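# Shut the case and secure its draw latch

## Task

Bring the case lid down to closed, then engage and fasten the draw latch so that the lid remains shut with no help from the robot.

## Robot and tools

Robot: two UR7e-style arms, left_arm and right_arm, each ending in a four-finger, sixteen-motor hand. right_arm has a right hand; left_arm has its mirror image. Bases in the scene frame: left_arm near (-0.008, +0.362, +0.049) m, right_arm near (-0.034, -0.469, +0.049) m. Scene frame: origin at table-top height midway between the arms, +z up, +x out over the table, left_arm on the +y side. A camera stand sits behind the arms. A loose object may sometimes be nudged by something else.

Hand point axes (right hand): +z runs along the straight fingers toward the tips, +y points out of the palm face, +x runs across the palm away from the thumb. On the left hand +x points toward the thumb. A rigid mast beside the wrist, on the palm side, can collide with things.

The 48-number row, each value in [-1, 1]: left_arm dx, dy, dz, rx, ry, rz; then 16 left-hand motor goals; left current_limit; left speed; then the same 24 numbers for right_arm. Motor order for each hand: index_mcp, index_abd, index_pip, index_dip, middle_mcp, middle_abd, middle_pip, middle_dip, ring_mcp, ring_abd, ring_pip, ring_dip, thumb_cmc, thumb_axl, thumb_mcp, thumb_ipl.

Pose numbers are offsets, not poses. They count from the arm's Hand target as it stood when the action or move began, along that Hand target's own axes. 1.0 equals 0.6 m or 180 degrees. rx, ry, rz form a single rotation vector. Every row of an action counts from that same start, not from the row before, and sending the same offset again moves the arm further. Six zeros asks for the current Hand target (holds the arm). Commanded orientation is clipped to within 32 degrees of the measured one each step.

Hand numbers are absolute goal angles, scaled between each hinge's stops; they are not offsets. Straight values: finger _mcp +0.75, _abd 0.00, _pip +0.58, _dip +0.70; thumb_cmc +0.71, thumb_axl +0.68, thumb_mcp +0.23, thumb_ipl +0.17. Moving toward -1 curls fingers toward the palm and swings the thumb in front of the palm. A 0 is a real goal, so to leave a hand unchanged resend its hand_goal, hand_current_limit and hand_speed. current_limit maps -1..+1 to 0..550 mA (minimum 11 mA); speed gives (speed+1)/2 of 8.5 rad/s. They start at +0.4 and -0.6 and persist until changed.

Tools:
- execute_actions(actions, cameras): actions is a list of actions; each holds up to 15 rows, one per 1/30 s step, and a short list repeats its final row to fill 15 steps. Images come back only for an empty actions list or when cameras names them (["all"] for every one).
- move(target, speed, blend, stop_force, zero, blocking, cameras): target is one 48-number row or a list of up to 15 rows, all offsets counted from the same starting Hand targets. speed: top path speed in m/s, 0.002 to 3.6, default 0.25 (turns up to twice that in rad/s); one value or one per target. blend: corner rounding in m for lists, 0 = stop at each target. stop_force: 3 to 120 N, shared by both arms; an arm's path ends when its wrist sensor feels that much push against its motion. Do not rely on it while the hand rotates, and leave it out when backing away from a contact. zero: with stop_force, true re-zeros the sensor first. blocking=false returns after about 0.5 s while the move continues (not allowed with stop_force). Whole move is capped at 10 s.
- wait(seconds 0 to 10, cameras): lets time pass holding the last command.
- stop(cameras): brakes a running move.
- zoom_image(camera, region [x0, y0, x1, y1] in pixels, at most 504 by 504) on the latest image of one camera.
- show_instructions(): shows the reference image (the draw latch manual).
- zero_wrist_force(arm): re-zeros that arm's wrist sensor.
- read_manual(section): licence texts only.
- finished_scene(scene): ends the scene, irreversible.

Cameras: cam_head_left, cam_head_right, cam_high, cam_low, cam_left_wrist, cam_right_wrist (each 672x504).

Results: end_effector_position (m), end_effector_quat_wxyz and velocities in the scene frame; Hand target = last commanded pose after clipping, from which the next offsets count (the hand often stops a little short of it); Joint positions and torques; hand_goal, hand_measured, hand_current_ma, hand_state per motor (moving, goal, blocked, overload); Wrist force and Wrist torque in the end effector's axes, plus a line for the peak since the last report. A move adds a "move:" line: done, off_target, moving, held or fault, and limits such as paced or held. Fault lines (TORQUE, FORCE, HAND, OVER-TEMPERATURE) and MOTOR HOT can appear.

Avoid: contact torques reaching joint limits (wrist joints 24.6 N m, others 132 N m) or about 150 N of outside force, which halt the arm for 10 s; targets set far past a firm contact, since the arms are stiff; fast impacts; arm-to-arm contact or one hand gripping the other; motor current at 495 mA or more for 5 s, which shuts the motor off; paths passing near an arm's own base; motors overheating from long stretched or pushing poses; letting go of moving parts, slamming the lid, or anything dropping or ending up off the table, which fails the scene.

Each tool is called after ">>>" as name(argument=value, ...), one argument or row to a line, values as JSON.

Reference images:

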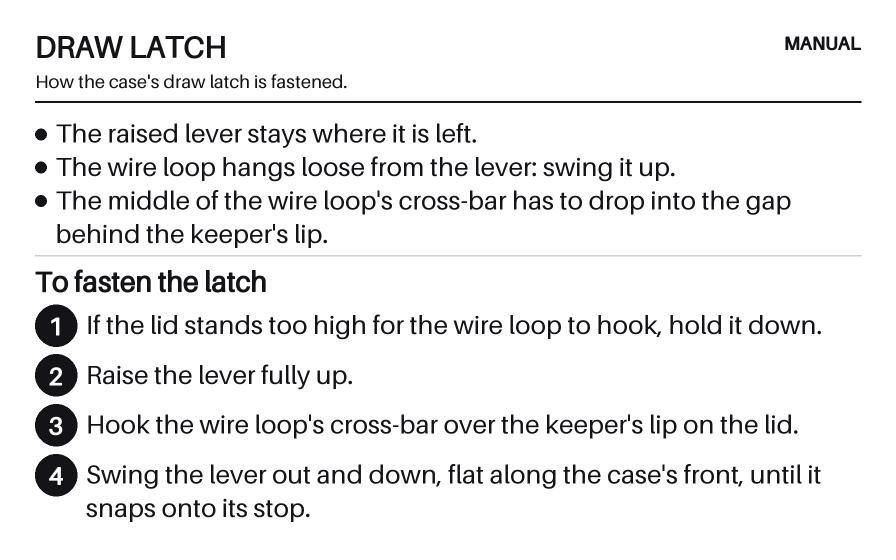

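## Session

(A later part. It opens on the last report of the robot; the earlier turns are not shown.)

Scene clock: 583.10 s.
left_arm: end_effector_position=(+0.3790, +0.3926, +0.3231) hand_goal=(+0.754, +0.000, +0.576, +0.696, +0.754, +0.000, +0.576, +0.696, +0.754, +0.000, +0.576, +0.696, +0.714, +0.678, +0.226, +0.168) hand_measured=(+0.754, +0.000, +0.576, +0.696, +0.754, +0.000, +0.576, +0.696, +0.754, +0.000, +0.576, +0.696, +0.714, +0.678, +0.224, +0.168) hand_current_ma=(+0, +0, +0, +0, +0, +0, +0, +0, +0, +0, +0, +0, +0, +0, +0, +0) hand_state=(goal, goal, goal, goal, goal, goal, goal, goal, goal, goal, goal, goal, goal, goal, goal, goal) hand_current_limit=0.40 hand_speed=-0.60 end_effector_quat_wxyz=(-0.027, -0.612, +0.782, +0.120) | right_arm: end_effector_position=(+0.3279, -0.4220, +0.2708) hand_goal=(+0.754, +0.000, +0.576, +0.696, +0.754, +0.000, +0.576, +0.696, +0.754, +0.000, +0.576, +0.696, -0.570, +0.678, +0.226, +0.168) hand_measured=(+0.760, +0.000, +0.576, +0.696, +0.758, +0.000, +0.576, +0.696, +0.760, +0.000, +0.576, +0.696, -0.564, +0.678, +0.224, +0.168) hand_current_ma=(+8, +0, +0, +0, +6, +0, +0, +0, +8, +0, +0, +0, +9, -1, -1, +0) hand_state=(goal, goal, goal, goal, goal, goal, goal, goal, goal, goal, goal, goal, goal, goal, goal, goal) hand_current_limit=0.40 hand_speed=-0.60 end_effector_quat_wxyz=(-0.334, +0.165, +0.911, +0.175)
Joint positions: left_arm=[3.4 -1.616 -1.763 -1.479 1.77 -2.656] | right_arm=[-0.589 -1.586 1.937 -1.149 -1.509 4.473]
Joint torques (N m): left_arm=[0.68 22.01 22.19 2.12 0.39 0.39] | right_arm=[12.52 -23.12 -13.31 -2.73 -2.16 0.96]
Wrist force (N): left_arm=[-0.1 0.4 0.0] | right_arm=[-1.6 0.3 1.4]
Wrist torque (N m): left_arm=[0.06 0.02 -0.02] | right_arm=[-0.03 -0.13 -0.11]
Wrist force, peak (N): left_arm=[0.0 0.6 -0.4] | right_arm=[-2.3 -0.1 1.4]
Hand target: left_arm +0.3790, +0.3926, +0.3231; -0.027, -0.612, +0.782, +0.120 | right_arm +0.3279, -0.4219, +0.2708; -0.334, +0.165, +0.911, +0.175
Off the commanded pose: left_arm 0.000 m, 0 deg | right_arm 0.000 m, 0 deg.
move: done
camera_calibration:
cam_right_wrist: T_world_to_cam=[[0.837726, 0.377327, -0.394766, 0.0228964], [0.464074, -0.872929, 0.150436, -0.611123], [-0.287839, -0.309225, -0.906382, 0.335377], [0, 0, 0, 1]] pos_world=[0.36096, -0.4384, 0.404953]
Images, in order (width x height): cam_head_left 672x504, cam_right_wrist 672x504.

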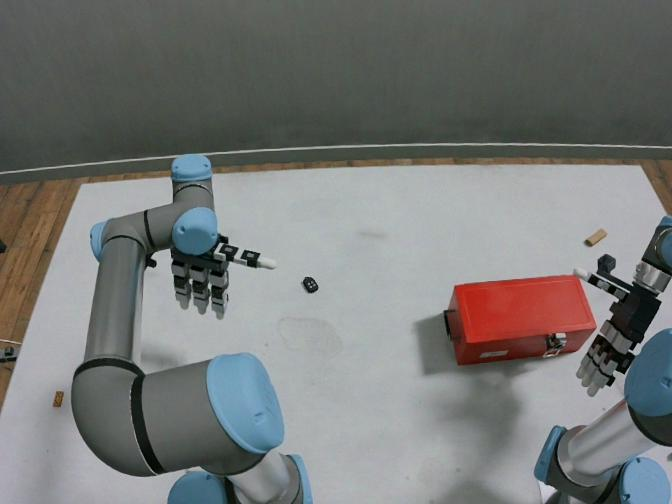

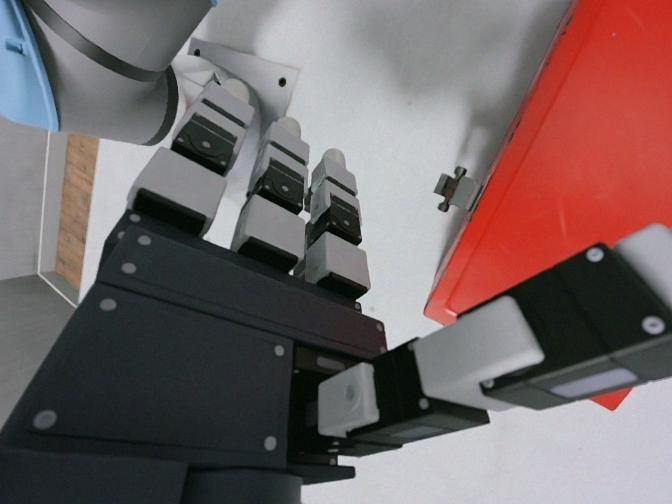

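>>> move(
  target=[
    [0,0,0,0,0,0,0.754,0,0.576,0.696,0.754,0,0.576,0.696,0.754,0,0.576,0.696,0.714,0.678,0.226,0.168,0.4,-0.6,-0.0113,-0.2895,-0.0902,-0.3213,-0.1863,-0.1576,0.754,0,0.576,0.696,0.754,0,0.576,0.696,0.754,0,0.576,0.696,-0.571,0.678,0.226,0.168,0.4,-0.6],
    [0,0,0,0,0,0,0.754,0,0.576,0.696,0.754,0,0.576,0.696,0.754,0,0.576,0.696,0.714,0.678,0.226,0.168,0.4,-0.6,-0.1362,-0.3165,0.0360,-0.3213,-0.1863,-0.1576,0.754,0,0.576,0.696,0.754,0,0.576,0.696,0.754,0,0.576,0.696,-0.571,0.678,0.226,0.168,0.4,-0.6],
  ],
  speed=0.25,
  blend=0.03,
  cameras=["cam_right_wrist"],
)

>>> zoom_image(
  camera="cam_right_wrist",
  region=[290, 40, 430, 200],
)

Scene clock: 801.93 s.
left_arm: end_effector_position=(+0.3790, +0.3926, +0.3231) hand_goal=(+0.754, +0.000, +0.576, +0.696, +0.754, +0.000, +0.576, +0.696, +0.754, +0.000, +0.576, +0.696, +0.714, +0.678, +0.226, +0.168) hand_measured=(+0.754, +0.000, +0.576, +0.696, +0.754, +0.000, +0.576, +0.696, +0.754, +0.000, +0.576, +0.696, +0.714, +0.678, +0.224, +0.168) hand_current_ma=(+0, +0, +0, +0, +0, +0, +0, +0, +0, +0, +0, +0, +0, +0, +0, +0) hand_state=(goal, goal, goal, goal, goal, goal, goal, goal, goal, goal, goal, goal, goal, goal, goal, goal) hand_current_limit=0.40 hand_speed=-0.60 end_effector_quat_wxyz=(-0.027, -0.612, +0.782, +0.120) | right_arm: end_effector_position=(+0.2958, -0.5957, +0.1614) hand_goal=(+0.754, +0.000, +0.576, +0.696, +0.754, +0.000, +0.576, +0.696, +0.754, +0.000, +0.576, +0.696, -0.570, +0.678, +0.226, +0.168) hand_measured=(+0.762, +0.000, +0.576, +0.696, +0.762, +0.000, +0.576, +0.696, +0.762, +0.000, +0.576, +0.696, -0.566, +0.678, +0.224, +0.168) hand_current_ma=(+14, +0, +0, +0, +11, +0, +0, +0, +13, +0, +0, +0, +4, -1, -1, +0) hand_state=(goal, goal, goal, goal, goal, goal, goal, goal, goal, goal, goal, goal, goal, goal, goal, goal) hand_current_limit=0.40 hand_speed=-0.60 end_effector_quat_wxyz=(+0.098, +0.127, +0.782, +0.603)
Joint positions: left_arm=[3.4 -1.616 -1.763 -1.479 1.77 -2.656] | right_arm=[-1.329 -1.082 2.209 -1.432 -1.011 3.308]
Joint torques (N m): left_arm=[0.64 22.4 22.93 2.17 0.22 0.5] | right_arm=[13.04 -19.1 -14.37 -1.55 2.65 0.98]
Wrist force (N): left_arm=[-0.6 0.3 0.0] | right_arm=[-1.3 -0.4 0.6]
Wrist torque (N m): left_arm=[0.04 0.08 -0.06] | right_arm=[-0.01 0.03 -0.04]
Wrist force, peak (N): left_arm=[-0.5 0.5 0.1] | right_arm=[-2.1 0.3 1.7]
Hand target: left_arm +0.3790, +0.3926, +0.3231; -0.027, -0.612, +0.782, +0.120 | right_arm +0.2958, -0.5957, +0.1613; +0.098, +0.127, +0.782, +0.603
Off the commanded pose: left_arm 0.000 m, 0 deg | right_arm 0.000 m, 0 deg.
move: done
camera_calibration:
cam_right_wrist: T_world_to_cam=[[0.801118, -0.125472, 0.585207, -0.374746], [0.103809, -0.933828, -0.342328, -0.581502], [0.589435, 0.334995, -0.735081, 0.269836], [0, 0, 0, 1]] pos_world=[0.20153, -0.680437, 0.218591]
Images, in order (width x height): cam_right_wrist 672x504.

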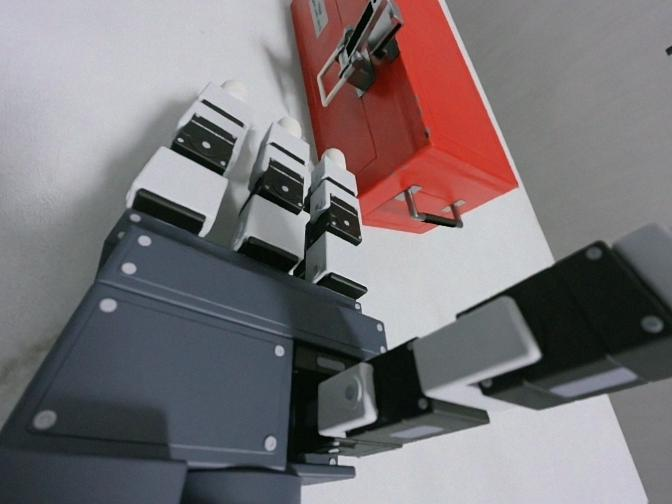

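Scaled by 3.150 from the camera's 672x504 image, which has a finer 960x720 frame.

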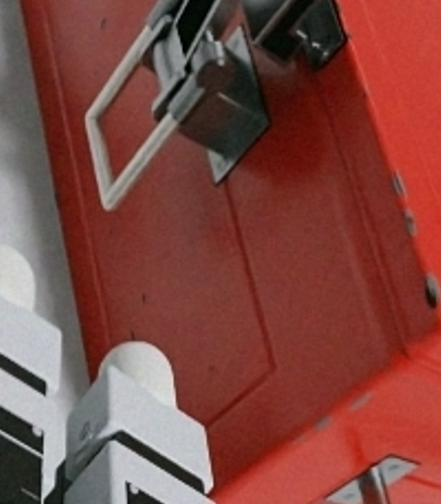

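>>> move(
  target=[
    [0,0,0,0,0,0,0.754,0,0.576,0.696,0.754,0,0.576,0.696,0.754,0,0.576,0.696,0.714,0.678,0.226,0.168,0.4,-0.6,-0.0094,-0.0381,0.0489,0,0,0,0.754,0,0.576,0.696,0.754,0,0.576,0.696,0.754,0,0.576,0.696,-0.571,0.678,0.226,0.168,0.4,-0.6],
    [0,0,0,0,0,0,0.754,0,0.576,0.696,0.754,0,0.576,0.696,0.754,0,0.576,0.696,0.714,0.678,0.226,0.168,0.4,-0.6,0.0222,-0.0139,0.1406,0,0,0,0.754,0,0.576,0.696,0.754,0,0.576,0.696,0.754,0,0.576,0.696,-0.571,0.678,0.226,0.168,0.4,-0.6],
  ],
  speed=0.06,
  stop_force=8,
  cameras=["cam_right_wrist"],
)

>>> zoom_image(
  camera="cam_right_wrist",
  region=[290, 90, 430, 250],
)

Scene clock: 887.57 s.
left_arm: end_effector_position=(+0.3790, +0.3926, +0.3231) hand_goal=(+0.754, +0.000, +0.576, +0.696, +0.754, +0.000, +0.576, +0.696, +0.754, +0.000, +0.576, +0.696, +0.714, +0.678, +0.226, +0.168) hand_measured=(+0.754, +0.000, +0.576, +0.696, +0.754, +0.000, +0.576, +0.696, +0.754, +0.000, +0.576, +0.696, +0.714, +0.678, +0.224, +0.168) hand_current_ma=(+0, +0, +0, +0, +0, +0, +0, +0, +0, +0, +0, +0, +0, +0, +0, +0) hand_state=(goal, goal, goal, goal, goal, goal, goal, goal, goal, goal, goal, goal, goal, goal, goal, goal) hand_current_limit=0.40 hand_speed=-0.60 end_effector_quat_wxyz=(-0.027, -0.612, +0.782, +0.120) | right_arm: end_effector_position=(+0.3084, -0.5161, +0.1319) hand_goal=(+0.754, +0.000, +0.576, +0.696, +0.754, +0.000, +0.576, +0.696, +0.754, +0.000, +0.576, +0.696, -0.570, +0.678, +0.226, +0.168) hand_measured=(+0.762, +0.000, +0.576, +0.696, +0.762, +0.000, +0.576, +0.696, +0.762, +0.000, +0.576, +0.696, -0.566, +0.678, +0.224, +0.168) hand_current_ma=(+14, +0, +0, +0, +11, +0, +0, +0, +13, +0, +0, +0, +4, -1, -1, +0) hand_state=(goal, goal, goal, goal, goal, goal, goal, goal, goal, goal, goal, goal, goal, goal, goal, goal) hand_current_limit=0.40 hand_speed=-0.60 end_effector_quat_wxyz=(+0.098, +0.127, +0.782, +0.603)
Joint positions: left_arm=[3.4 -1.616 -1.763 -1.479 1.77 -2.656] | right_arm=[-1.231 -1.058 2.376 -1.643 -0.918 3.345]
Joint torques (N m): left_arm=[0.63 22.13 22.5 2.2 0.15 0.53] | right_arm=[12.57 -29.92 2.26 -1.48 2.69 0.93]
Wrist force (N): left_arm=[-0.2 0.6 0.0] | right_arm=[-1.0 -0.4 0.3]
Wrist torque (N m): left_arm=[0.08 0.03 -0.04] | right_arm=[-0.01 -0.01 -0.10]
Wrist force, peak (N): left_arm=[0.3 0.4 0.4] | right_arm=[-1.6 -1.2 0.7]
Hand target: left_arm +0.3790, +0.3926, +0.3231; -0.027, -0.612, +0.782, +0.120 | right_arm +0.3084, -0.5161, +0.1319; +0.098, +0.127, +0.782, +0.603
Off the commanded pose: left_arm 0.000 m, 0 deg | right_arm 0.000 m, 0 deg.
move: done
camera_calibration:
cam_right_wrist: T_world_to_cam=[[0.801118, -0.125472, 0.585207, -0.357543], [0.103809, -0.933828, -0.342328, -0.518704], [0.589435, 0.334995, -0.735081, 0.214019], [0, 0, 0, 1]] pos_world=[0.21413, -0.600937, 0.188991]
Images, in order (width x height): cam_right_wrist 672x504.

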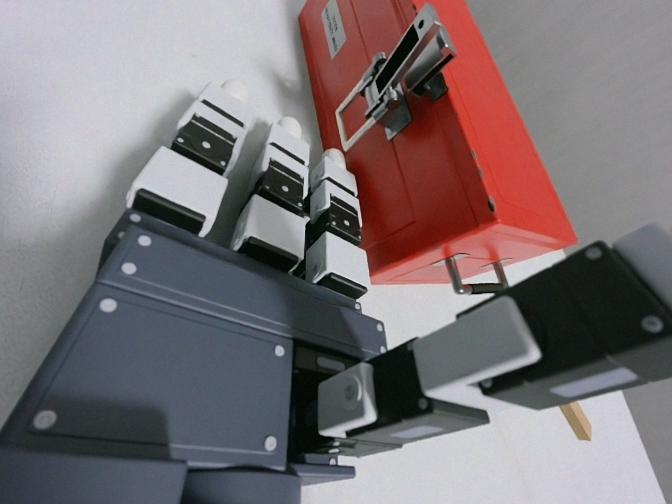

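Scaled by 3.150 from the camera's 672x504 image, which has a finer 960x720 frame.

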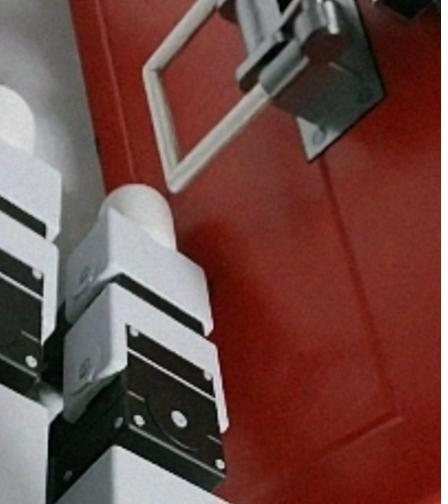

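>>> move(
  target=[0,0,0,0,0,0,0.754,0,0.576,0.696,0.754,0,0.576,0.696,0.754,0,0.576,0.696,0.714,0.678,0.226,0.168,0.4,-0.6,-0.01264,0.00108,0.00408,0,0,0,0.754,0,0.576,0.696,0.754,0,0.576,0.696,0.754,0,0.576,0.696,-0.571,0.678,0.226,0.168,0.4,-0.6],
  speed=0.01,
  stop_force=3,
  cameras=["cam_right_wrist"],
)

>>> zoom_image(
  camera="cam_right_wrist",
  region=[300, 90, 400, 200],
)

Scene clock: 907.53 s.
left_arm: end_effector_position=(+0.3790, +0.3926, +0.3231) hand_goal=(+0.754, +0.000, +0.576, +0.696, +0.754, +0.000, +0.576, +0.696, +0.754, +0.000, +0.576, +0.696, +0.714, +0.678, +0.226, +0.168) hand_measured=(+0.754, +0.000, +0.576, +0.696, +0.754, +0.000, +0.576, +0.696, +0.754, +0.000, +0.576, +0.696, +0.714, +0.678, +0.224, +0.168) hand_current_ma=(+0, +0, +0, +0, +0, +0, +0, +0, +0, +0, +0, +0, +0, +0, +0, +0) hand_state=(goal, goal, goal, goal, goal, goal, goal, goal, goal, goal, goal, goal, goal, goal, goal, goal) hand_current_limit=0.40 hand_speed=-0.60 end_effector_quat_wxyz=(-0.027, -0.612, +0.782, +0.120) | right_arm: end_effector_position=(+0.3164, -0.5161, +0.1318) hand_goal=(+0.754, +0.000, +0.576, +0.696, +0.754, +0.000, +0.576, +0.696, +0.754, +0.000, +0.576, +0.696, -0.570, +0.678, +0.226, +0.168) hand_measured=(+0.764, -0.022, +0.576, +0.696, +0.762, +0.000, +0.576, +0.696, +0.762, +0.000, +0.576, +0.696, -0.566, +0.678, +0.224, +0.168) hand_current_ma=(+17, -38, +0, +0, +11, +0, +0, +0, +13, +0, +0, +0, +4, -1, -1, +0) hand_state=(goal, blocked, goal, goal, goal, goal, goal, goal, goal, goal, goal, goal, goal, goal, goal, goal) hand_current_limit=0.40 hand_speed=-0.60 end_effector_quat_wxyz=(+0.098, +0.127, +0.782, +0.603)
Joint positions: left_arm=[3.4 -1.616 -1.763 -1.479 1.77 -2.656] | right_arm=[-1.209 -1.053 2.362 -1.64 -0.897 3.354]
Joint torques (N m): left_arm=[0.17 21.39 22.32 2.16 0.11 0.71] | right_arm=[13.18 -16.02 -10.33 2.92 3.1 1.19]
Wrist force (N): left_arm=[-0.3 0.1 0.0] | right_arm=[0.8 -0.4 -1.7]
Wrist torque (N m): left_arm=[0.01 0.03 -0.03] | right_arm=[0.17 0.04 0.05]
Wrist force, peak (N): left_arm=[-0.4 0.6 0.0] | right_arm=[0.7 -0.5 -1.9]
Hand target: left_arm +0.3790, +0.3926, +0.3231; -0.027, -0.612, +0.782, +0.120 | right_arm +0.3164, -0.5161, +0.1318; +0.098, +0.127, +0.782, +0.603
Off the commanded pose: left_arm 0.000 m, 0 deg | right_arm 0.000 m, 0 deg.
move: done
camera_calibration:
cam_right_wrist: T_world_to_cam=[[0.801118, -0.125472, 0.585207, -0.363952], [0.103809, -0.933828, -0.342328, -0.519534], [0.589435, 0.334995, -0.735081, 0.209303], [0, 0, 0, 1]] pos_world=[0.22213, -0.600937, 0.188991]
Images, in order (width x height): cam_right_wrist 672x504.

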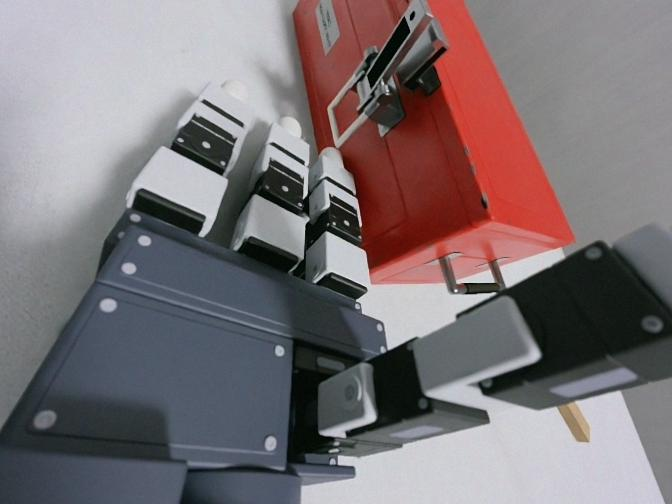

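Scaled by 4.582 from the camera's 672x504 image, which has a finer 960x720 frame.

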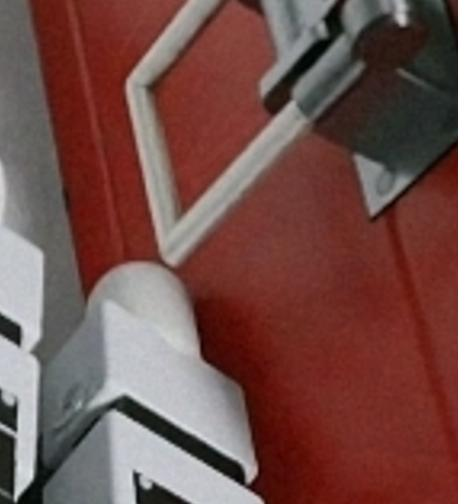

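>>> move(
  target=[
    [0,0,0,0,0,0,0.754,0,0.576,0.696,0.754,0,0.576,0.696,0.754,0,0.576,0.696,0.714,0.678,0.226,0.168,0.4,-0.6,0.0095,-0.0008,-0.0031,0,0,0,0.754,0,0.576,0.696,0.754,0,0.576,0.696,0.754,0,0.576,0.696,-0.571,0.678,0.226,0.168,0.4,-0.6],
    [0,0,0,0,0,0,0.754,0,0.576,0.696,0.754,0,0.576,0.696,0.754,0,0.576,0.696,0.714,0.678,0.226,0.168,0.4,-0.6,0.0111,0.0152,-0.0078,0,0,0,0.754,0,0.576,0.696,0.754,0,0.576,0.696,0.754,0,0.576,0.696,-0.571,0.678,0.226,0.168,0.4,-0.6],
    [0,0,0,0,0,0,0.754,0,0.576,0.696,0.754,0,0.576,0.696,0.754,0,0.576,0.696,0.714,0.678,0.226,0.168,0.4,-0.6,0.0174,0.0308,-0.0141,0,0,0,0.754,0,0.576,0.696,0.754,0,0.576,0.696,0.754,0,0.576,0.696,-0.571,0.678,0.226,0.168,0.4,-0.6],
    [0,0,0,0,0,0,0.754,0,0.576,0.696,0.754,0,0.576,0.696,0.754,0,0.576,0.696,0.714,0.678,0.226,0.168,0.4,-0.6,0.0332,0.0375,-0.0213,0,0,0,0.754,0,0.576,0.696,0.754,0,0.576,0.696,0.754,0,0.576,0.696,-0.571,0.678,0.226,0.168,0.4,-0.6],
    [0,0,0,0,0,0,0.754,0,0.576,0.696,0.754,0,0.576,0.696,0.754,0,0.576,0.696,0.714,0.678,0.226,0.168,0.4,-0.6,0.0474,0.0387,-0.0266,0,0,0,0.754,0,0.576,0.696,0.754,0,0.576,0.696,0.754,0,0.576,0.696,-0.571,0.678,0.226,0.168,0.4,-0.6],
  ],
  speed=0.02,
  blend=0.001,
  cameras=["cam_right_wrist"],
)

>>> zoom_image(
  camera="cam_right_wrist",
  region=[290, 70, 430, 200],
)

Scene clock: 935.07 s.
left_arm: end_effector_position=(+0.3790, +0.3926, +0.3231) hand_goal=(+0.754, +0.000, +0.576, +0.696, +0.754, +0.000, +0.576, +0.696, +0.754, +0.000, +0.576, +0.696, +0.714, +0.678, +0.226, +0.168) hand_measured=(+0.754, +0.000, +0.576, +0.696, +0.754, +0.000, +0.576, +0.696, +0.754, +0.000, +0.576, +0.696, +0.714, +0.678, +0.224, +0.168) hand_current_ma=(+0, +0, +0, +0, +0, +0, +0, +0, +0, +0, +0, +0, +0, +0, +0, +0) hand_state=(goal, goal, goal, goal, goal, goal, goal, goal, goal, goal, goal, goal, goal, goal, goal, goal) hand_current_limit=0.40 hand_speed=-0.60 end_effector_quat_wxyz=(-0.027, -0.612, +0.782, +0.120) | right_arm: end_effector_position=(+0.2865, -0.5161, +0.1584) hand_goal=(+0.754, +0.000, +0.576, +0.696, +0.754, +0.000, +0.576, +0.696, +0.754, +0.000, +0.576, +0.696, -0.570, +0.678, +0.226, +0.168) hand_measured=(+0.778, -0.002, +0.584, +0.700, +0.762, +0.000, +0.576, +0.696, +0.762, +0.000, +0.576, +0.696, -0.566, +0.678, +0.224, +0.168) hand_current_ma=(+56, -1, +10, +4, +11, +0, +0, +0, +13, +0, +0, +0, +4, -1, -1, +0) hand_state=(blocked, goal, goal, goal, goal, goal, goal, goal, goal, goal, goal, goal, goal, goal, goal, goal) hand_current_limit=0.40 hand_speed=-0.60 end_effector_quat_wxyz=(+0.098, +0.127, +0.782, +0.603)
Joint positions: left_arm=[3.4 -1.616 -1.763 -1.479 1.77 -2.656] | right_arm=[-1.294 -1.162 2.412 -1.562 -0.977 3.321]
Joint torques (N m): left_arm=[0.5 22.31 22.68 2.19 0.1 0.83] | right_arm=[-13.44 -26.2 1.39 3.12 -2.11 -1.35]
Wrist force (N): left_arm=[-0.3 0.3 0.0] | right_arm=[-1.2 -0.7 0.0]
Wrist torque (N m): left_arm=[0.05 0.04 -0.05] | right_arm=[-0.01 -0.02 -0.04]
Wrist force, peak (N): left_arm=[-0.5 0.4 0.1] | right_arm=[-1.1 -3.2 0.4]
Hand target: left_arm +0.3790, +0.3926, +0.3231; -0.027, -0.612, +0.782, +0.120 | right_arm +0.2864, -0.5161, +0.1584; +0.098, +0.127, +0.782, +0.603
Off the commanded pose: left_arm 0.000 m, 0 deg | right_arm 0.000 m, 0 deg.
move: done
camera_calibration:
cam_right_wrist: T_world_to_cam=[[0.801118, -0.125472, 0.585207, -0.355506], [0.103809, -0.933828, -0.342328, -0.507359], [0.589435, 0.334995, -0.735081, 0.246407], [0, 0, 0, 1]] pos_world=[0.19223, -0.600937, 0.215491]
Images, in order (width x height): cam_right_wrist 672x504.

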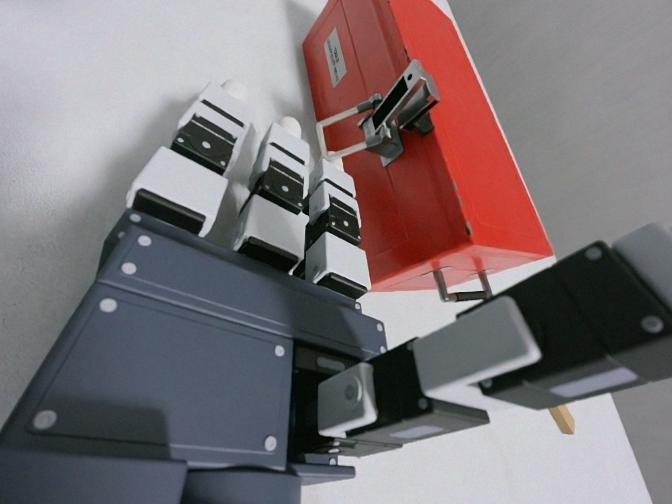

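Scaled by 3.600 from the camera's 672x504 image, which has a finer 960x720 frame.

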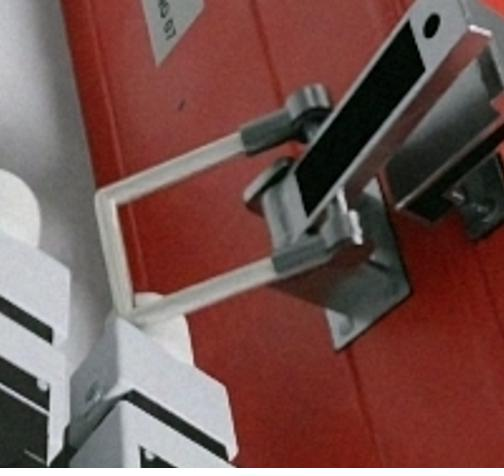

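>>> move(
  target=[
    [0,0,0,0,0,0,0.754,0,0.576,0.696,0.754,0,0.576,0.696,0.754,0,0.576,0.696,0.714,0.678,0.226,0.168,0.4,-0.6,0.0217,0.0085,0.0012,0,0,0,0.754,0,0.576,0.696,0.754,0,0.576,0.696,0.754,0,0.576,0.696,-0.571,0.678,0.226,0.168,0.4,-0.6],
    [0,0,0,0,0,0,0.754,0,0.576,0.696,0.754,0,0.576,0.696,0.754,0,0.576,0.696,0.714,0.678,0.226,0.168,0.4,-0.6,0.0375,0.0196,-0.0072,0,0,0,0.754,0,0.576,0.696,0.754,0,0.576,0.696,0.754,0,0.576,0.696,-0.571,0.678,0.226,0.168,0.4,-0.6],
    [0,0,0,0,0,0,0.754,0,0.576,0.696,0.754,0,0.576,0.696,0.754,0,0.576,0.696,0.714,0.678,0.226,0.168,0.4,-0.6,0.0495,0.0351,-0.0153,0,0,0,0.754,0,0.576,0.696,0.754,0,0.576,0.696,0.754,0,0.576,0.696,-0.571,0.678,0.226,0.168,0.4,-0.6],
    [0,0,0,0,0,0,0.754,0,0.576,0.696,0.754,0,0.576,0.696,0.754,0,0.576,0.696,0.714,0.678,0.226,0.168,0.4,-0.6,0.0569,0.0534,-0.0228,0,0,0,0.754,0,0.576,0.696,0.754,0,0.576,0.696,0.754,0,0.576,0.696,-0.571,0.678,0.226,0.168,0.4,-0.6],
    [0,0,0,0,0,0,0.754,0,0.576,0.696,0.754,0,0.576,0.696,0.754,0,0.576,0.696,0.714,0.678,0.226,0.168,0.4,-0.6,0.0593,0.0735,-0.0289,0,0,0,0.754,0,0.576,0.696,0.754,0,0.576,0.696,0.754,0,0.576,0.696,-0.571,0.678,0.226,0.168,0.4,-0.6],
  ],
  speed=0.025,
  blend=0.002,
  cameras=["cam_right_wrist"],
)

>>> zoom_image(
  camera="cam_right_wrist",
  region=[290, 70, 430, 200],
)

Scene clock: 978.37 s.
left_arm: end_effector_position=(+0.3790, +0.3926, +0.3231) hand_goal=(+0.754, +0.000, +0.576, +0.696, +0.754, +0.000, +0.576, +0.696, +0.754, +0.000, +0.576, +0.696, +0.714, +0.678, +0.226, +0.168) hand_measured=(+0.754, +0.000, +0.576, +0.696, +0.754, +0.000, +0.576, +0.696, +0.754, +0.000, +0.576, +0.696, +0.714, +0.678, +0.224, +0.168) hand_current_ma=(+0, +0, +0, +0, +0, +0, +0, +0, +0, +0, +0, +0, +0, +0, +0, +0) hand_state=(goal, goal, goal, goal, goal, goal, goal, goal, goal, goal, goal, goal, goal, goal, goal, goal) hand_current_limit=0.40 hand_speed=-0.60 end_effector_quat_wxyz=(-0.027, -0.612, +0.782, +0.120) | right_arm: end_effector_position=(+0.2509, -0.5101, +0.2054) hand_goal=(+0.754, +0.000, +0.576, +0.696, +0.754, +0.000, +0.576, +0.696, +0.754, +0.000, +0.576, +0.696, -0.570, +0.678, +0.226, +0.168) hand_measured=(+0.784, +0.006, +0.586, +0.694, +0.762, +0.000, +0.576, +0.696, +0.762, +0.000, +0.576, +0.696, -0.568, +0.678, +0.224, +0.168) hand_current_ma=(+76, +6, +15, -1, +11, +0, +0, +0, +14, +0, +0, +0, +3, -1, -1, +0) hand_state=(blocked, goal, goal, goal, goal, goal, goal, goal, goal, goal, goal, goal, goal, goal, goal, goal) hand_current_limit=0.40 hand_speed=-0.60 end_effector_quat_wxyz=(+0.098, +0.127, +0.782, +0.603)
Joint positions: left_arm=[3.4 -1.616 -1.763 -1.479 1.77 -2.656] | right_arm=[-1.401 -1.359 2.463 -1.396 -1.079 3.284]
Joint torques (N m): left_arm=[-0.14 21.91 23.21 2.26 -0.02 0.88] | right_arm=[-12.85 -21.87 -14.43 3.6 -2.05 -1.58]
Wrist force (N): left_arm=[-0.1 0.3 -0.1] | right_arm=[-1.0 -0.6 0.3]
Wrist torque (N m): left_arm=[0.04 0.01 -0.02] | right_arm=[0.01 -0.04 -0.01]
Wrist force, peak (N): left_arm=[-0.2 0.7 -0.3] | right_arm=[-5.5 -2.8 -8.8]
Hand target: left_arm +0.3790, +0.3926, +0.3231; -0.027, -0.612, +0.782, +0.120 | right_arm +0.2509, -0.5101, +0.2055; +0.098, +0.127, +0.782, +0.603
Off the commanded pose: left_arm 0.000 m, 0 deg | right_arm 0.000 m, 0 deg.
move: done
camera_calibration:
cam_right_wrist: T_world_to_cam=[[0.801118, -0.125472, 0.585207, -0.353738], [0.103809, -0.933828, -0.342328, -0.481971], [0.589435, 0.334995, -0.735081, 0.29993], [0, 0, 0, 1]] pos_world=[0.15663, -0.594937, 0.262491]
Images, in order (width x height): cam_right_wrist 672x504.

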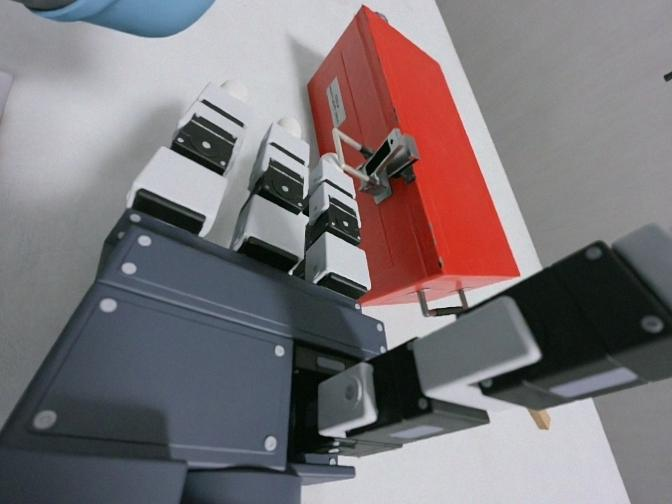

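Scaled by 3.600 from the camera's 672x504 image, which has a finer 960x720 frame.

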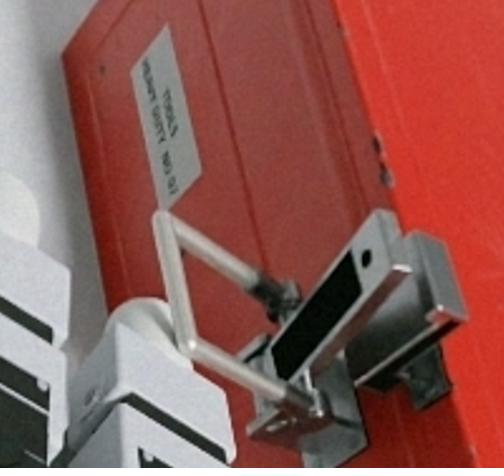

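>>> move(
  target=[
    [0,0,0,0,0,0,0.754,0,0.576,0.696,0.754,0,0.576,0.696,0.754,0,0.576,0.696,0.714,0.678,0.226,0.168,0.4,-0.6,-0.0028,0.0204,-0.0044,0,0,0,0.754,0,0.576,0.696,0.754,0,0.576,0.696,0.754,0,0.576,0.696,-0.571,0.678,0.226,0.168,0.4,-0.6],
    [0,0,0,0,0,0,0.754,0,0.576,0.696,0.754,0,0.576,0.696,0.754,0,0.576,0.696,0.714,0.678,0.226,0.168,0.4,-0.6,-0.0107,0.0398,-0.0068,0,0,0,0.754,0,0.576,0.696,0.754,0,0.576,0.696,0.754,0,0.576,0.696,-0.571,0.678,0.226,0.168,0.4,-0.6],
    [0,0,0,0,0,0,0.754,0,0.576,0.696,0.754,0,0.576,0.696,0.754,0,0.576,0.696,0.714,0.678,0.226,0.168,0.4,-0.6,-0.0263,0.0546,-0.0163,0,0,0,0.754,0,0.576,0.696,0.754,0,0.576,0.696,0.754,0,0.576,0.696,-0.571,0.678,0.226,0.168,0.4,-0.6],
  ],
  speed=0.025,
  blend=0.002,
  cameras=["cam_right_wrist"],
)

>>> zoom_image(
  camera="cam_right_wrist",
  region=[290, 70, 430, 200],
)

Scene clock: 993.73 s.
left_arm: end_effector_position=(+0.3790, +0.3926, +0.3231) hand_goal=(+0.754, +0.000, +0.576, +0.696, +0.754, +0.000, +0.576, +0.696, +0.754, +0.000, +0.576, +0.696, +0.714, +0.678, +0.226, +0.168) hand_measured=(+0.754, +0.000, +0.576, +0.696, +0.754, +0.000, +0.576, +0.696, +0.754, +0.000, +0.576, +0.696, +0.714, +0.678, +0.224, +0.168) hand_current_ma=(+0, +0, +0, +0, +0, +0, +0, +0, +0, +0, +0, +0, +0, +0, +0, +0) hand_state=(goal, goal, goal, goal, goal, goal, goal, goal, goal, goal, goal, goal, goal, goal, goal, goal) hand_current_limit=0.40 hand_speed=-0.60 end_effector_quat_wxyz=(-0.027, -0.612, +0.782, +0.120) | right_arm: end_effector_position=(+0.2655, -0.5162, +0.2396) hand_goal=(+0.754, +0.000, +0.576, +0.696, +0.754, +0.000, +0.576, +0.696, +0.754, +0.000, +0.576, +0.696, -0.570, +0.678, +0.226, +0.168) hand_measured=(+0.784, +0.000, +0.586, +0.694, +0.762, +0.000, +0.576, +0.696, +0.762, +0.000, +0.576, +0.696, -0.568, +0.678, +0.224, +0.168) hand_current_ma=(+73, +0, +15, -1, +11, +0, +0, +0, +14, +0, +0, +0, +3, -1, -1, +0) hand_state=(blocked, goal, goal, goal, goal, goal, goal, goal, goal, goal, goal, goal, goal, goal, goal, goal) hand_current_limit=0.40 hand_speed=-0.60 end_effector_quat_wxyz=(+0.098, +0.127, +0.782, +0.603)
Joint positions: left_arm=[3.4 -1.616 -1.763 -1.479 1.77 -2.656] | right_arm=[-1.358 -1.438 2.402 -1.263 -1.038 3.298]
Joint torques (N m): left_arm=[0.61 21.75 22.95 2.13 -0.08 1.07] | right_arm=[13 -21.37 -17.09 3.13 2.94 1.16]
Wrist force (N): left_arm=[0.4 0.3 0.0] | right_arm=[-0.6 -0.1 0.2]
Wrist torque (N m): left_arm=[0.05 -0.05 0.02] | right_arm=[0.09 -0.03 -0.08]
Wrist force, peak (N): left_arm=[-0.2 0.8 -0.2] | right_arm=[-1.4 -0.9 0.1]
Hand target: left_arm +0.3790, +0.3926, +0.3231; -0.027, -0.612, +0.782, +0.120 | right_arm +0.2655, -0.5162, +0.2396; +0.098, +0.127, +0.782, +0.603
Off the commanded pose: left_arm 0.000 m, 0 deg | right_arm 0.000 m, 0 deg.
move: done
camera_calibration:
cam_right_wrist: T_world_to_cam=[[0.801126, -0.125546, 0.58518, -0.386252], [0.103746, -0.933818, -0.342375, -0.477444], [0.589435, 0.334996, -0.735081, 0.318508], [0, 0, 0, 1]] pos_world=[0.17123, -0.601037, 0.296691]
Images, in order (width x height): cam_right_wrist 672x504.

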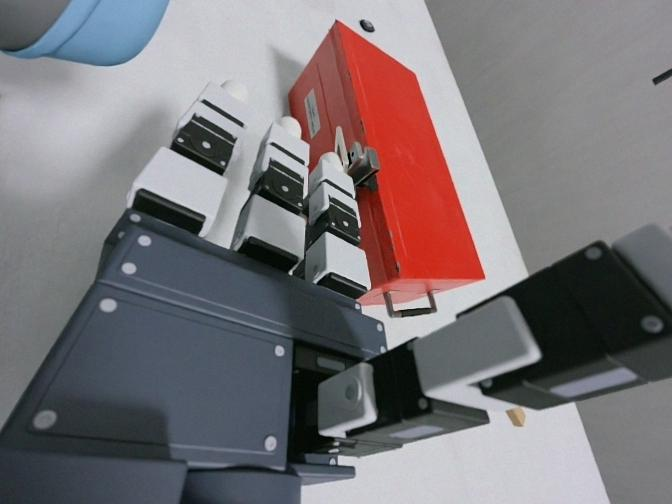

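Scaled by 3.600 from the camera's 672x504 image, which has a finer 960x720 frame.

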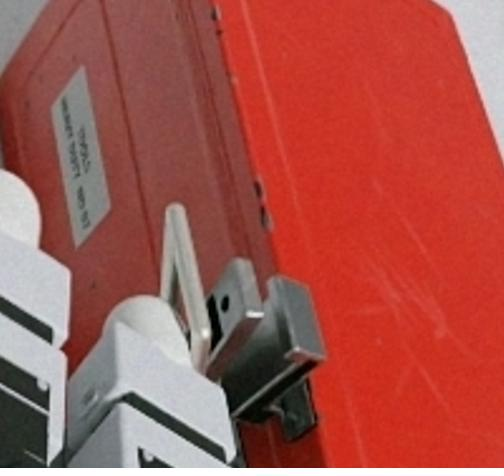

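>>> move(
  target=[
    [0,0,0,0,0,0,0.754,0,0.576,0.696,0.754,0,0.576,0.696,0.754,0,0.576,0.696,0.714,0.678,0.226,0.168,0.4,-0.6,0.0109,0.0300,-0.0044,0,0,0,0.754,0,0.576,0.696,0.754,0,0.576,0.696,0.754,0,0.576,0.696,-0.571,0.678,0.226,0.168,0.4,-0.6],
    [0,0,0,0,0,0,0.754,0,0.576,0.696,0.754,0,0.576,0.696,0.754,0,0.576,0.696,0.714,0.678,0.226,0.168,0.4,-0.6,-0.0112,0.0409,0.0003,0,0,0,0.754,0,0.576,0.696,0.754,0,0.576,0.696,0.754,0,0.576,0.696,-0.571,0.678,0.226,0.168,0.4,-0.6],
  ],
  speed=0.025,
  blend=0.002,
  cameras=["cam_right_wrist"],
)

>>> zoom_image(
  camera="cam_right_wrist",
  region=[290, 70, 430, 200],
)

Scene clock: 1042.43 s.
left_arm: end_effector_position=(+0.3790, +0.3926, +0.3231) hand_goal=(+0.754, +0.000, +0.576, +0.696, +0.754, +0.000, +0.576, +0.696, +0.754, +0.000, +0.576, +0.696, +0.714, +0.678, +0.226, +0.168) hand_measured=(+0.754, +0.000, +0.576, +0.696, +0.754, +0.000, +0.576, +0.696, +0.754, +0.000, +0.576, +0.696, +0.714, +0.678, +0.224, +0.168) hand_current_ma=(+0, +0, +0, +0, +0, +0, +0, +0, +0, +0, +0, +0, +0, +0, +0, +0) hand_state=(goal, goal, goal, goal, goal, goal, goal, goal, goal, goal, goal, goal, goal, goal, goal, goal) hand_current_limit=0.40 hand_speed=-0.60 end_effector_quat_wxyz=(-0.027, -0.612, +0.782, +0.120) | right_arm: end_effector_position=(+0.2739, -0.5123, +0.2633) hand_goal=(+0.754, +0.000, +0.576, +0.696, +0.754, +0.000, +0.576, +0.696, +0.754, +0.000, +0.576, +0.696, -0.570, +0.678, +0.226, +0.168) hand_measured=(+0.780, +0.000, +0.584, +0.694, +0.762, +0.000, +0.576, +0.696, +0.762, +0.000, +0.576, +0.696, -0.568, +0.678, +0.224, +0.168) hand_current_ma=(+63, +0, +12, -1, +11, +0, +0, +0, +14, +0, +0, +0, +3, -1, -1, +0) hand_state=(blocked, goal, goal, goal, goal, goal, goal, goal, goal, goal, goal, goal, goal, goal, goal, goal) hand_current_limit=0.40 hand_speed=-0.60 end_effector_quat_wxyz=(+0.098, +0.127, +0.782, +0.603)
Joint positions: left_arm=[3.4 -1.616 -1.763 -1.479 1.77 -2.656] | right_arm=[-1.328 -1.499 2.375 -1.18 -1.01 3.308]
Joint torques (N m): left_arm=[0.38 21.41 22.92 2.25 -0.09 1.13] | right_arm=[13.02 -7.27 -16.92 2.99 2.85 1.16]
Wrist force (N): left_arm=[0.1 0.1 0.1] | right_arm=[-0.9 -0.5 0.1]
Wrist torque (N m): left_arm=[0.00 -0.01 0.01] | right_arm=[0.03 0.00 -0.15]
Wrist force, peak (N): left_arm=[-0.3 0.7 0.2] | right_arm=[-1.0 -0.6 -0.2]
Hand target: left_arm +0.3790, +0.3926, +0.3231; -0.027, -0.612, +0.782, +0.120 | right_arm +0.2740, -0.5123, +0.2633; +0.098, +0.127, +0.782, +0.603
Off the commanded pose: left_arm 0.000 m, 0 deg | right_arm 0.000 m, 0 deg.
move: done
camera_calibration:
cam_right_wrist: T_world_to_cam=[[0.801126, -0.125546, 0.58518, -0.406348], [0.103746, -0.933818, -0.342375, -0.466466], [0.589435, 0.334996, -0.735081, 0.329638], [0, 0, 0, 1]] pos_world=[0.17963, -0.597037, 0.320391]
Images, in order (width x height): cam_right_wrist 672x504.

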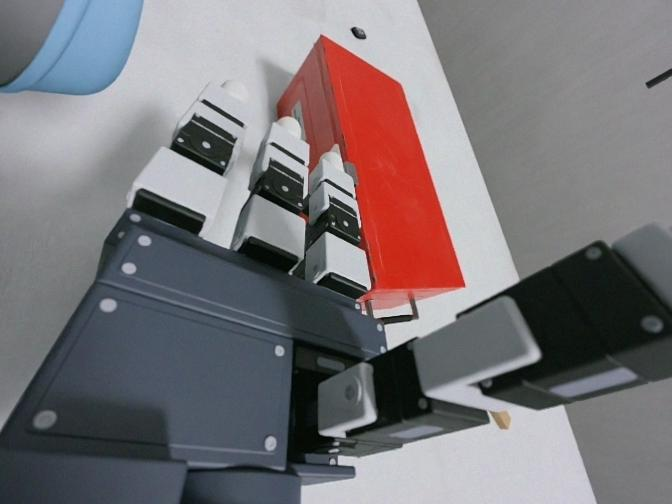

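Scaled by 3.600 from the camera's 672x504 image, which has a finer 960x720 frame.

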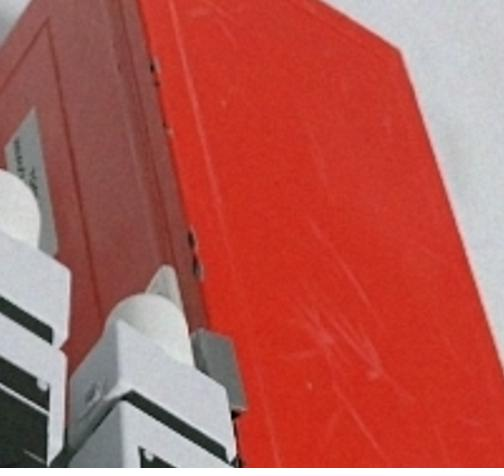

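>>> move(
  target=[
    [0,0,0,0,0,0,0.754,0,0.576,0.696,0.754,0,0.576,0.696,0.754,0,0.576,0.696,0.714,0.678,0.226,0.168,0.4,-0.6,-0.0248,0.0095,0.0060,0,0,0,0.754,0,0.576,0.696,0.754,0,0.576,0.696,0.754,0,0.576,0.696,-0.571,0.678,0.226,0.168,0.4,-0.6],
    [0,0,0,0,0,0,0.754,0,0.576,0.696,0.754,0,0.576,0.696,0.754,0,0.576,0.696,0.714,0.678,0.226,0.168,0.4,-0.6,-0.0420,0.0123,0.0113,0,0,0,0.754,0,0.576,0.696,0.754,0,0.576,0.696,0.754,0,0.576,0.696,-0.571,0.678,0.226,0.168,0.4,-0.6],
  ],
  speed=0.025,
  blend=0.002,
  cameras=["cam_right_wrist", "cam_high"],
)

>>> zoom_image(
  camera="cam_right_wrist",
  region=[290, 70, 430, 200],
)

>>> zoom_image(
  camera="cam_high",
  region=[190, 100, 270, 180],
)

Scene clock: 1058.20 s.
left_arm: end_effector_position=(+0.3790, +0.3926, +0.3231) hand_goal=(+0.754, +0.000, +0.576, +0.696, +0.754, +0.000, +0.576, +0.696, +0.754, +0.000, +0.576, +0.696, +0.714, +0.678, +0.226, +0.168) hand_measured=(+0.754, +0.000, +0.576, +0.696, +0.754, +0.000, +0.576, +0.696, +0.754, +0.000, +0.576, +0.696, +0.714, +0.678, +0.224, +0.168) hand_current_ma=(+0, +0, +0, +0, +0, +0, +0, +0, +0, +0, +0, +0, +0, +0, +0, +0) hand_state=(goal, goal, goal, goal, goal, goal, goal, goal, goal, goal, goal, goal, goal, goal, goal, goal) hand_current_limit=0.40 hand_speed=-0.60 end_effector_quat_wxyz=(-0.027, -0.612, +0.782, +0.120) | right_arm: end_effector_position=(+0.3005, -0.5123, +0.2687) hand_goal=(+0.754, +0.000, +0.576, +0.696, +0.754, +0.000, +0.576, +0.696, +0.754, +0.000, +0.576, +0.696, -0.570, +0.678, +0.226, +0.168) hand_measured=(+0.778, +0.000, +0.582, +0.694, +0.762, +0.000, +0.576, +0.696, +0.762, +0.000, +0.576, +0.696, -0.568, +0.678, +0.224, +0.168) hand_current_ma=(+52, +0, +9, -1, +11, +0, +0, +0, +14, +0, +0, +0, +3, -1, -1, +0) hand_state=(blocked, goal, goal, goal, goal, goal, goal, goal, goal, goal, goal, goal, goal, goal, goal, goal) hand_current_limit=0.40 hand_speed=-0.60 end_effector_quat_wxyz=(+0.098, +0.127, +0.782, +0.603)
Joint positions: left_arm=[3.4 -1.616 -1.763 -1.479 1.77 -2.656] | right_arm=[-1.249 -1.476 2.328 -1.174 -0.935 3.338]
Joint torques (N m): left_arm=[0.62 21.88 23.32 2.24 -0.1 1.2] | right_arm=[16.25 -9.63 -18.52 -1.3 2.65 1.3]
Wrist force (N): left_arm=[-0.2 0.2 0.1] | right_arm=[-0.6 -0.7 0.1]
Wrist torque (N m): left_arm=[0.02 0.03 -0.02] | right_arm=[0.00 -0.03 -0.11]
Wrist force, peak (N): left_arm=[-0.7 0.4 0.1] | right_arm=[-1.0 -0.8 0.3]
Hand target: left_arm +0.3790, +0.3926, +0.3231; -0.027, -0.612, +0.782, +0.120 | right_arm +0.3006, -0.5123, +0.2687; +0.098, +0.127, +0.782, +0.603
Off the commanded pose: left_arm 0.000 m, 0 deg | right_arm 0.000 m, 0 deg.
move: done
camera_calibration:
cam_right_wrist: T_world_to_cam=[[0.801126, -0.125546, 0.58518, -0.430818], [0.103746, -0.933818, -0.342375, -0.467377], [0.589435, 0.334996, -0.735081, 0.317928], [0, 0, 0, 1]] pos_world=[0.20623, -0.597037, 0.325791]
Images, in order (width x height): cam_high 672x504, cam_right_wrist 672x504.

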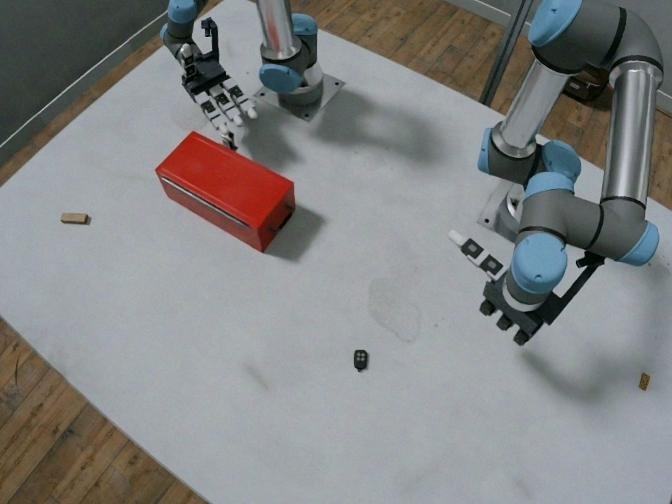

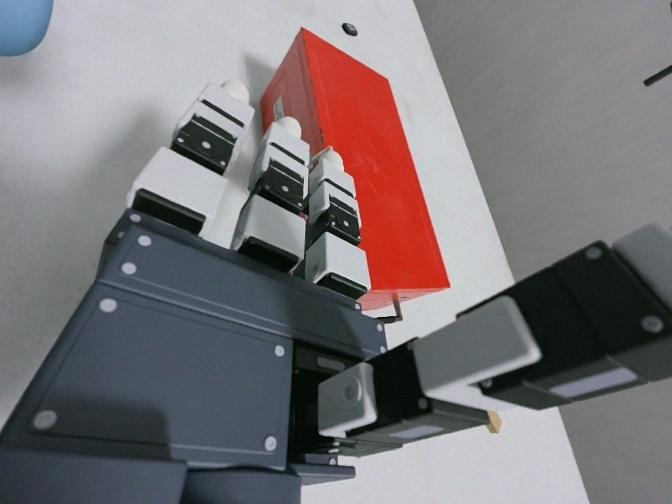

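Scaled by 3.600 from the camera's 672x504 image, which has a finer 960x720 frame.

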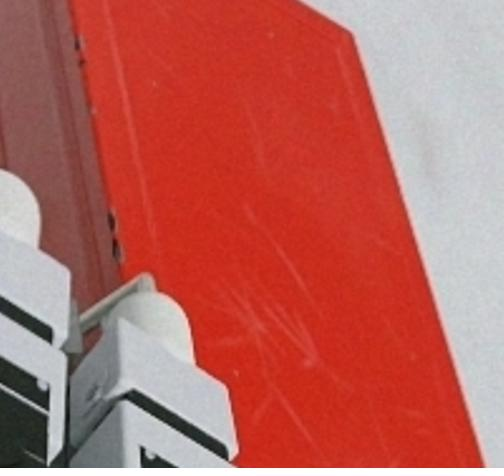

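Scaled by 6.300 from the camera's 672x504 image, which has a finer 960x720 frame.

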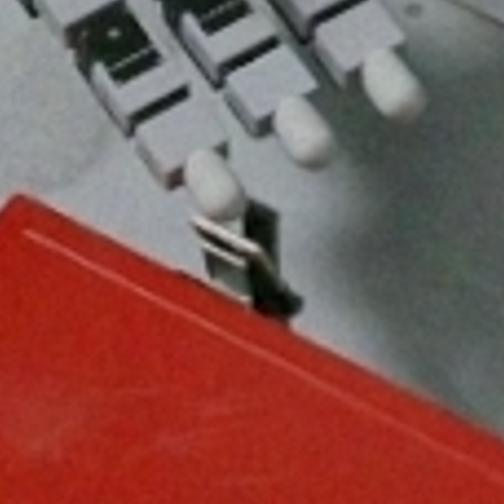

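>>> move(
  target=[
    [0,0,0,0,0,0,0.754,0,0.576,0.696,0.754,0,0.576,0.696,0.754,0,0.576,0.696,0.714,0.678,0.226,0.168,0.4,-0.6,-0.0172,-0.0003,0.0060,0,0,0,0.754,0,0.576,0.696,0.754,0,0.576,0.696,0.754,0,0.576,0.696,-0.571,0.678,0.226,0.168,0.4,-0.6],
    [0,0,0,0,0,0,0.754,0,0.576,0.696,0.754,0,0.576,0.696,0.754,0,0.576,0.696,0.714,0.678,0.226,0.168,0.4,-0.6,-0.0346,-0.0032,0.0128,0,0,0,0.754,0,0.576,0.696,0.754,0,0.576,0.696,0.754,0,0.576,0.696,-0.571,0.678,0.226,0.168,0.4,-0.6],
    [0,0,0,0,0,0,0.754,0,0.576,0.696,0.754,0,0.576,0.696,0.754,0,0.576,0.696,0.714,0.678,0.226,0.168,0.4,-0.6,-0.0346,0.0612,-0.0042,0,0,0,0.754,0,0.576,0.696,0.754,0,0.576,0.696,0.754,0,0.576,0.696,-0.571,0.678,0.226,0.168,0.4,-0.6],
  ],
  speed=[0.025,0.025,0.06],
  blend=0.002,
  cameras=["cam_right_wrist", "cam_high"],
)

>>> zoom_image(
  camera="cam_right_wrist",
  region=[290, 70, 430, 200],
)

>>> zoom_image(
  camera="cam_high",
  region=[190, 100, 270, 180],
)

Scene clock: 1097.17 s.
left_arm: end_effector_position=(+0.3790, +0.3926, +0.3231) hand_goal=(+0.754, +0.000, +0.576, +0.696, +0.754, +0.000, +0.576, +0.696, +0.754, +0.000, +0.576, +0.696, +0.714, +0.678, +0.226, +0.168) hand_measured=(+0.754, +0.000, +0.576, +0.696, +0.754, +0.000, +0.576, +0.696, +0.754, +0.000, +0.576, +0.696, +0.714, +0.678, +0.224, +0.168) hand_current_ma=(+0, +0, +0, +0, +0, +0, +0, +0, +0, +0, +0, +0, +0, +0, +0, +0) hand_state=(goal, goal, goal, goal, goal, goal, goal, goal, goal, goal, goal, goal, goal, goal, goal, goal) hand_current_limit=0.40 hand_speed=-0.60 end_effector_quat_wxyz=(-0.027, -0.612, +0.782, +0.120) | right_arm: end_effector_position=(+0.3225, -0.5123, +0.3048) hand_goal=(+0.754, +0.000, +0.576, +0.696, +0.754, +0.000, +0.576, +0.696, +0.754, +0.000, +0.576, +0.696, -0.570, +0.678, +0.226, +0.168) hand_measured=(+0.778, +0.000, +0.582, +0.694, +0.762, +0.000, +0.576, +0.696, +0.762, +0.000, +0.576, +0.696, -0.568, +0.678, +0.224, +0.168) hand_current_ma=(+52, +0, +9, -1, +11, +0, +0, +0, +14, +0, +0, +0, +3, -1, -1, +0) hand_state=(blocked, goal, goal, goal, goal, goal, goal, goal, goal, goal, goal, goal, goal, goal, goal, goal) hand_current_limit=0.40 hand_speed=-0.60 end_effector_quat_wxyz=(+0.098, +0.127, +0.782, +0.603)
Joint positions: left_arm=[3.4 -1.616 -1.763 -1.479 1.77 -2.656] | right_arm=[-1.189 -1.523 2.251 -1.066 -0.878 3.363]
Joint torques (N m): left_arm=[0.84 21.44 23.36 2.22 -0.12 1.32] | right_arm=[-11.36 -21.28 -20.57 2.88 -1.68 -0.83]
Wrist force (N): left_arm=[0.0 0.2 0.0] | right_arm=[-1.0 -0.3 0.4]
Wrist torque (N m): left_arm=[0.02 0.00 -0.01] | right_arm=[0.04 0.01 -0.09]
Wrist force, peak (N): left_arm=[-0.4 0.6 -0.4] | right_arm=[-1.1 -1.2 0.4]
Hand target: left_arm +0.3790, +0.3926, +0.3231; -0.027, -0.612, +0.782, +0.120 | right_arm +0.3225, -0.5123, +0.3048; +0.098, +0.127, +0.782, +0.603
Off the commanded pose: left_arm 0.000 m, 0 deg | right_arm 0.000 m, 0 deg.
move: done
camera_calibration:
cam_right_wrist: T_world_to_cam=[[0.801171, -0.125501, 0.585128, -0.469532], [0.103768, -0.933817, -0.342371, -0.457305], [0.589371, 0.335015, -0.735124, 0.331539], [0, 0, 0, 1]] pos_world=[0.22823, -0.597037, 0.361891]
Images, in order (width x height): cam_high 672x504, cam_right_wrist 672x504.

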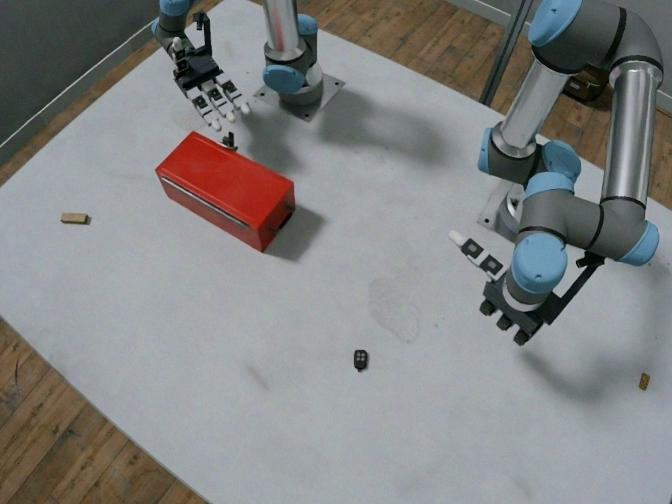

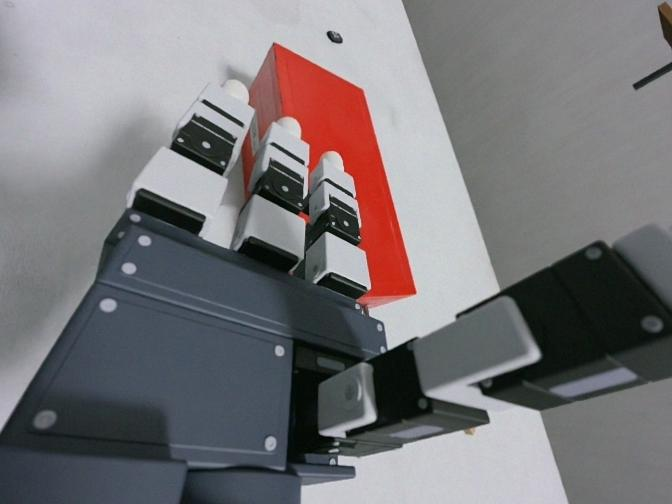

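Scaled by 3.600 from the camera's 672x504 image, which has a finer 960x720 frame.

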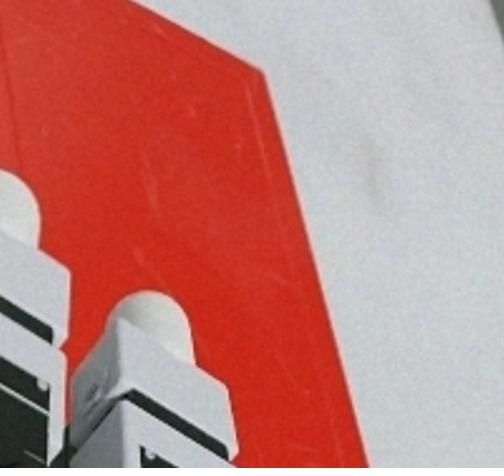

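Scaled by 6.300 from the camera's 672x504 image, which has a finer 960x720 frame.

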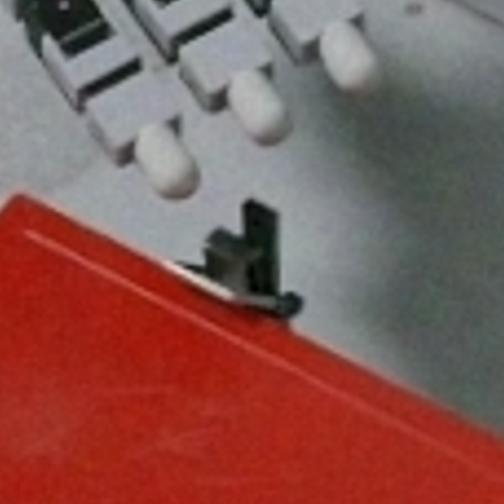

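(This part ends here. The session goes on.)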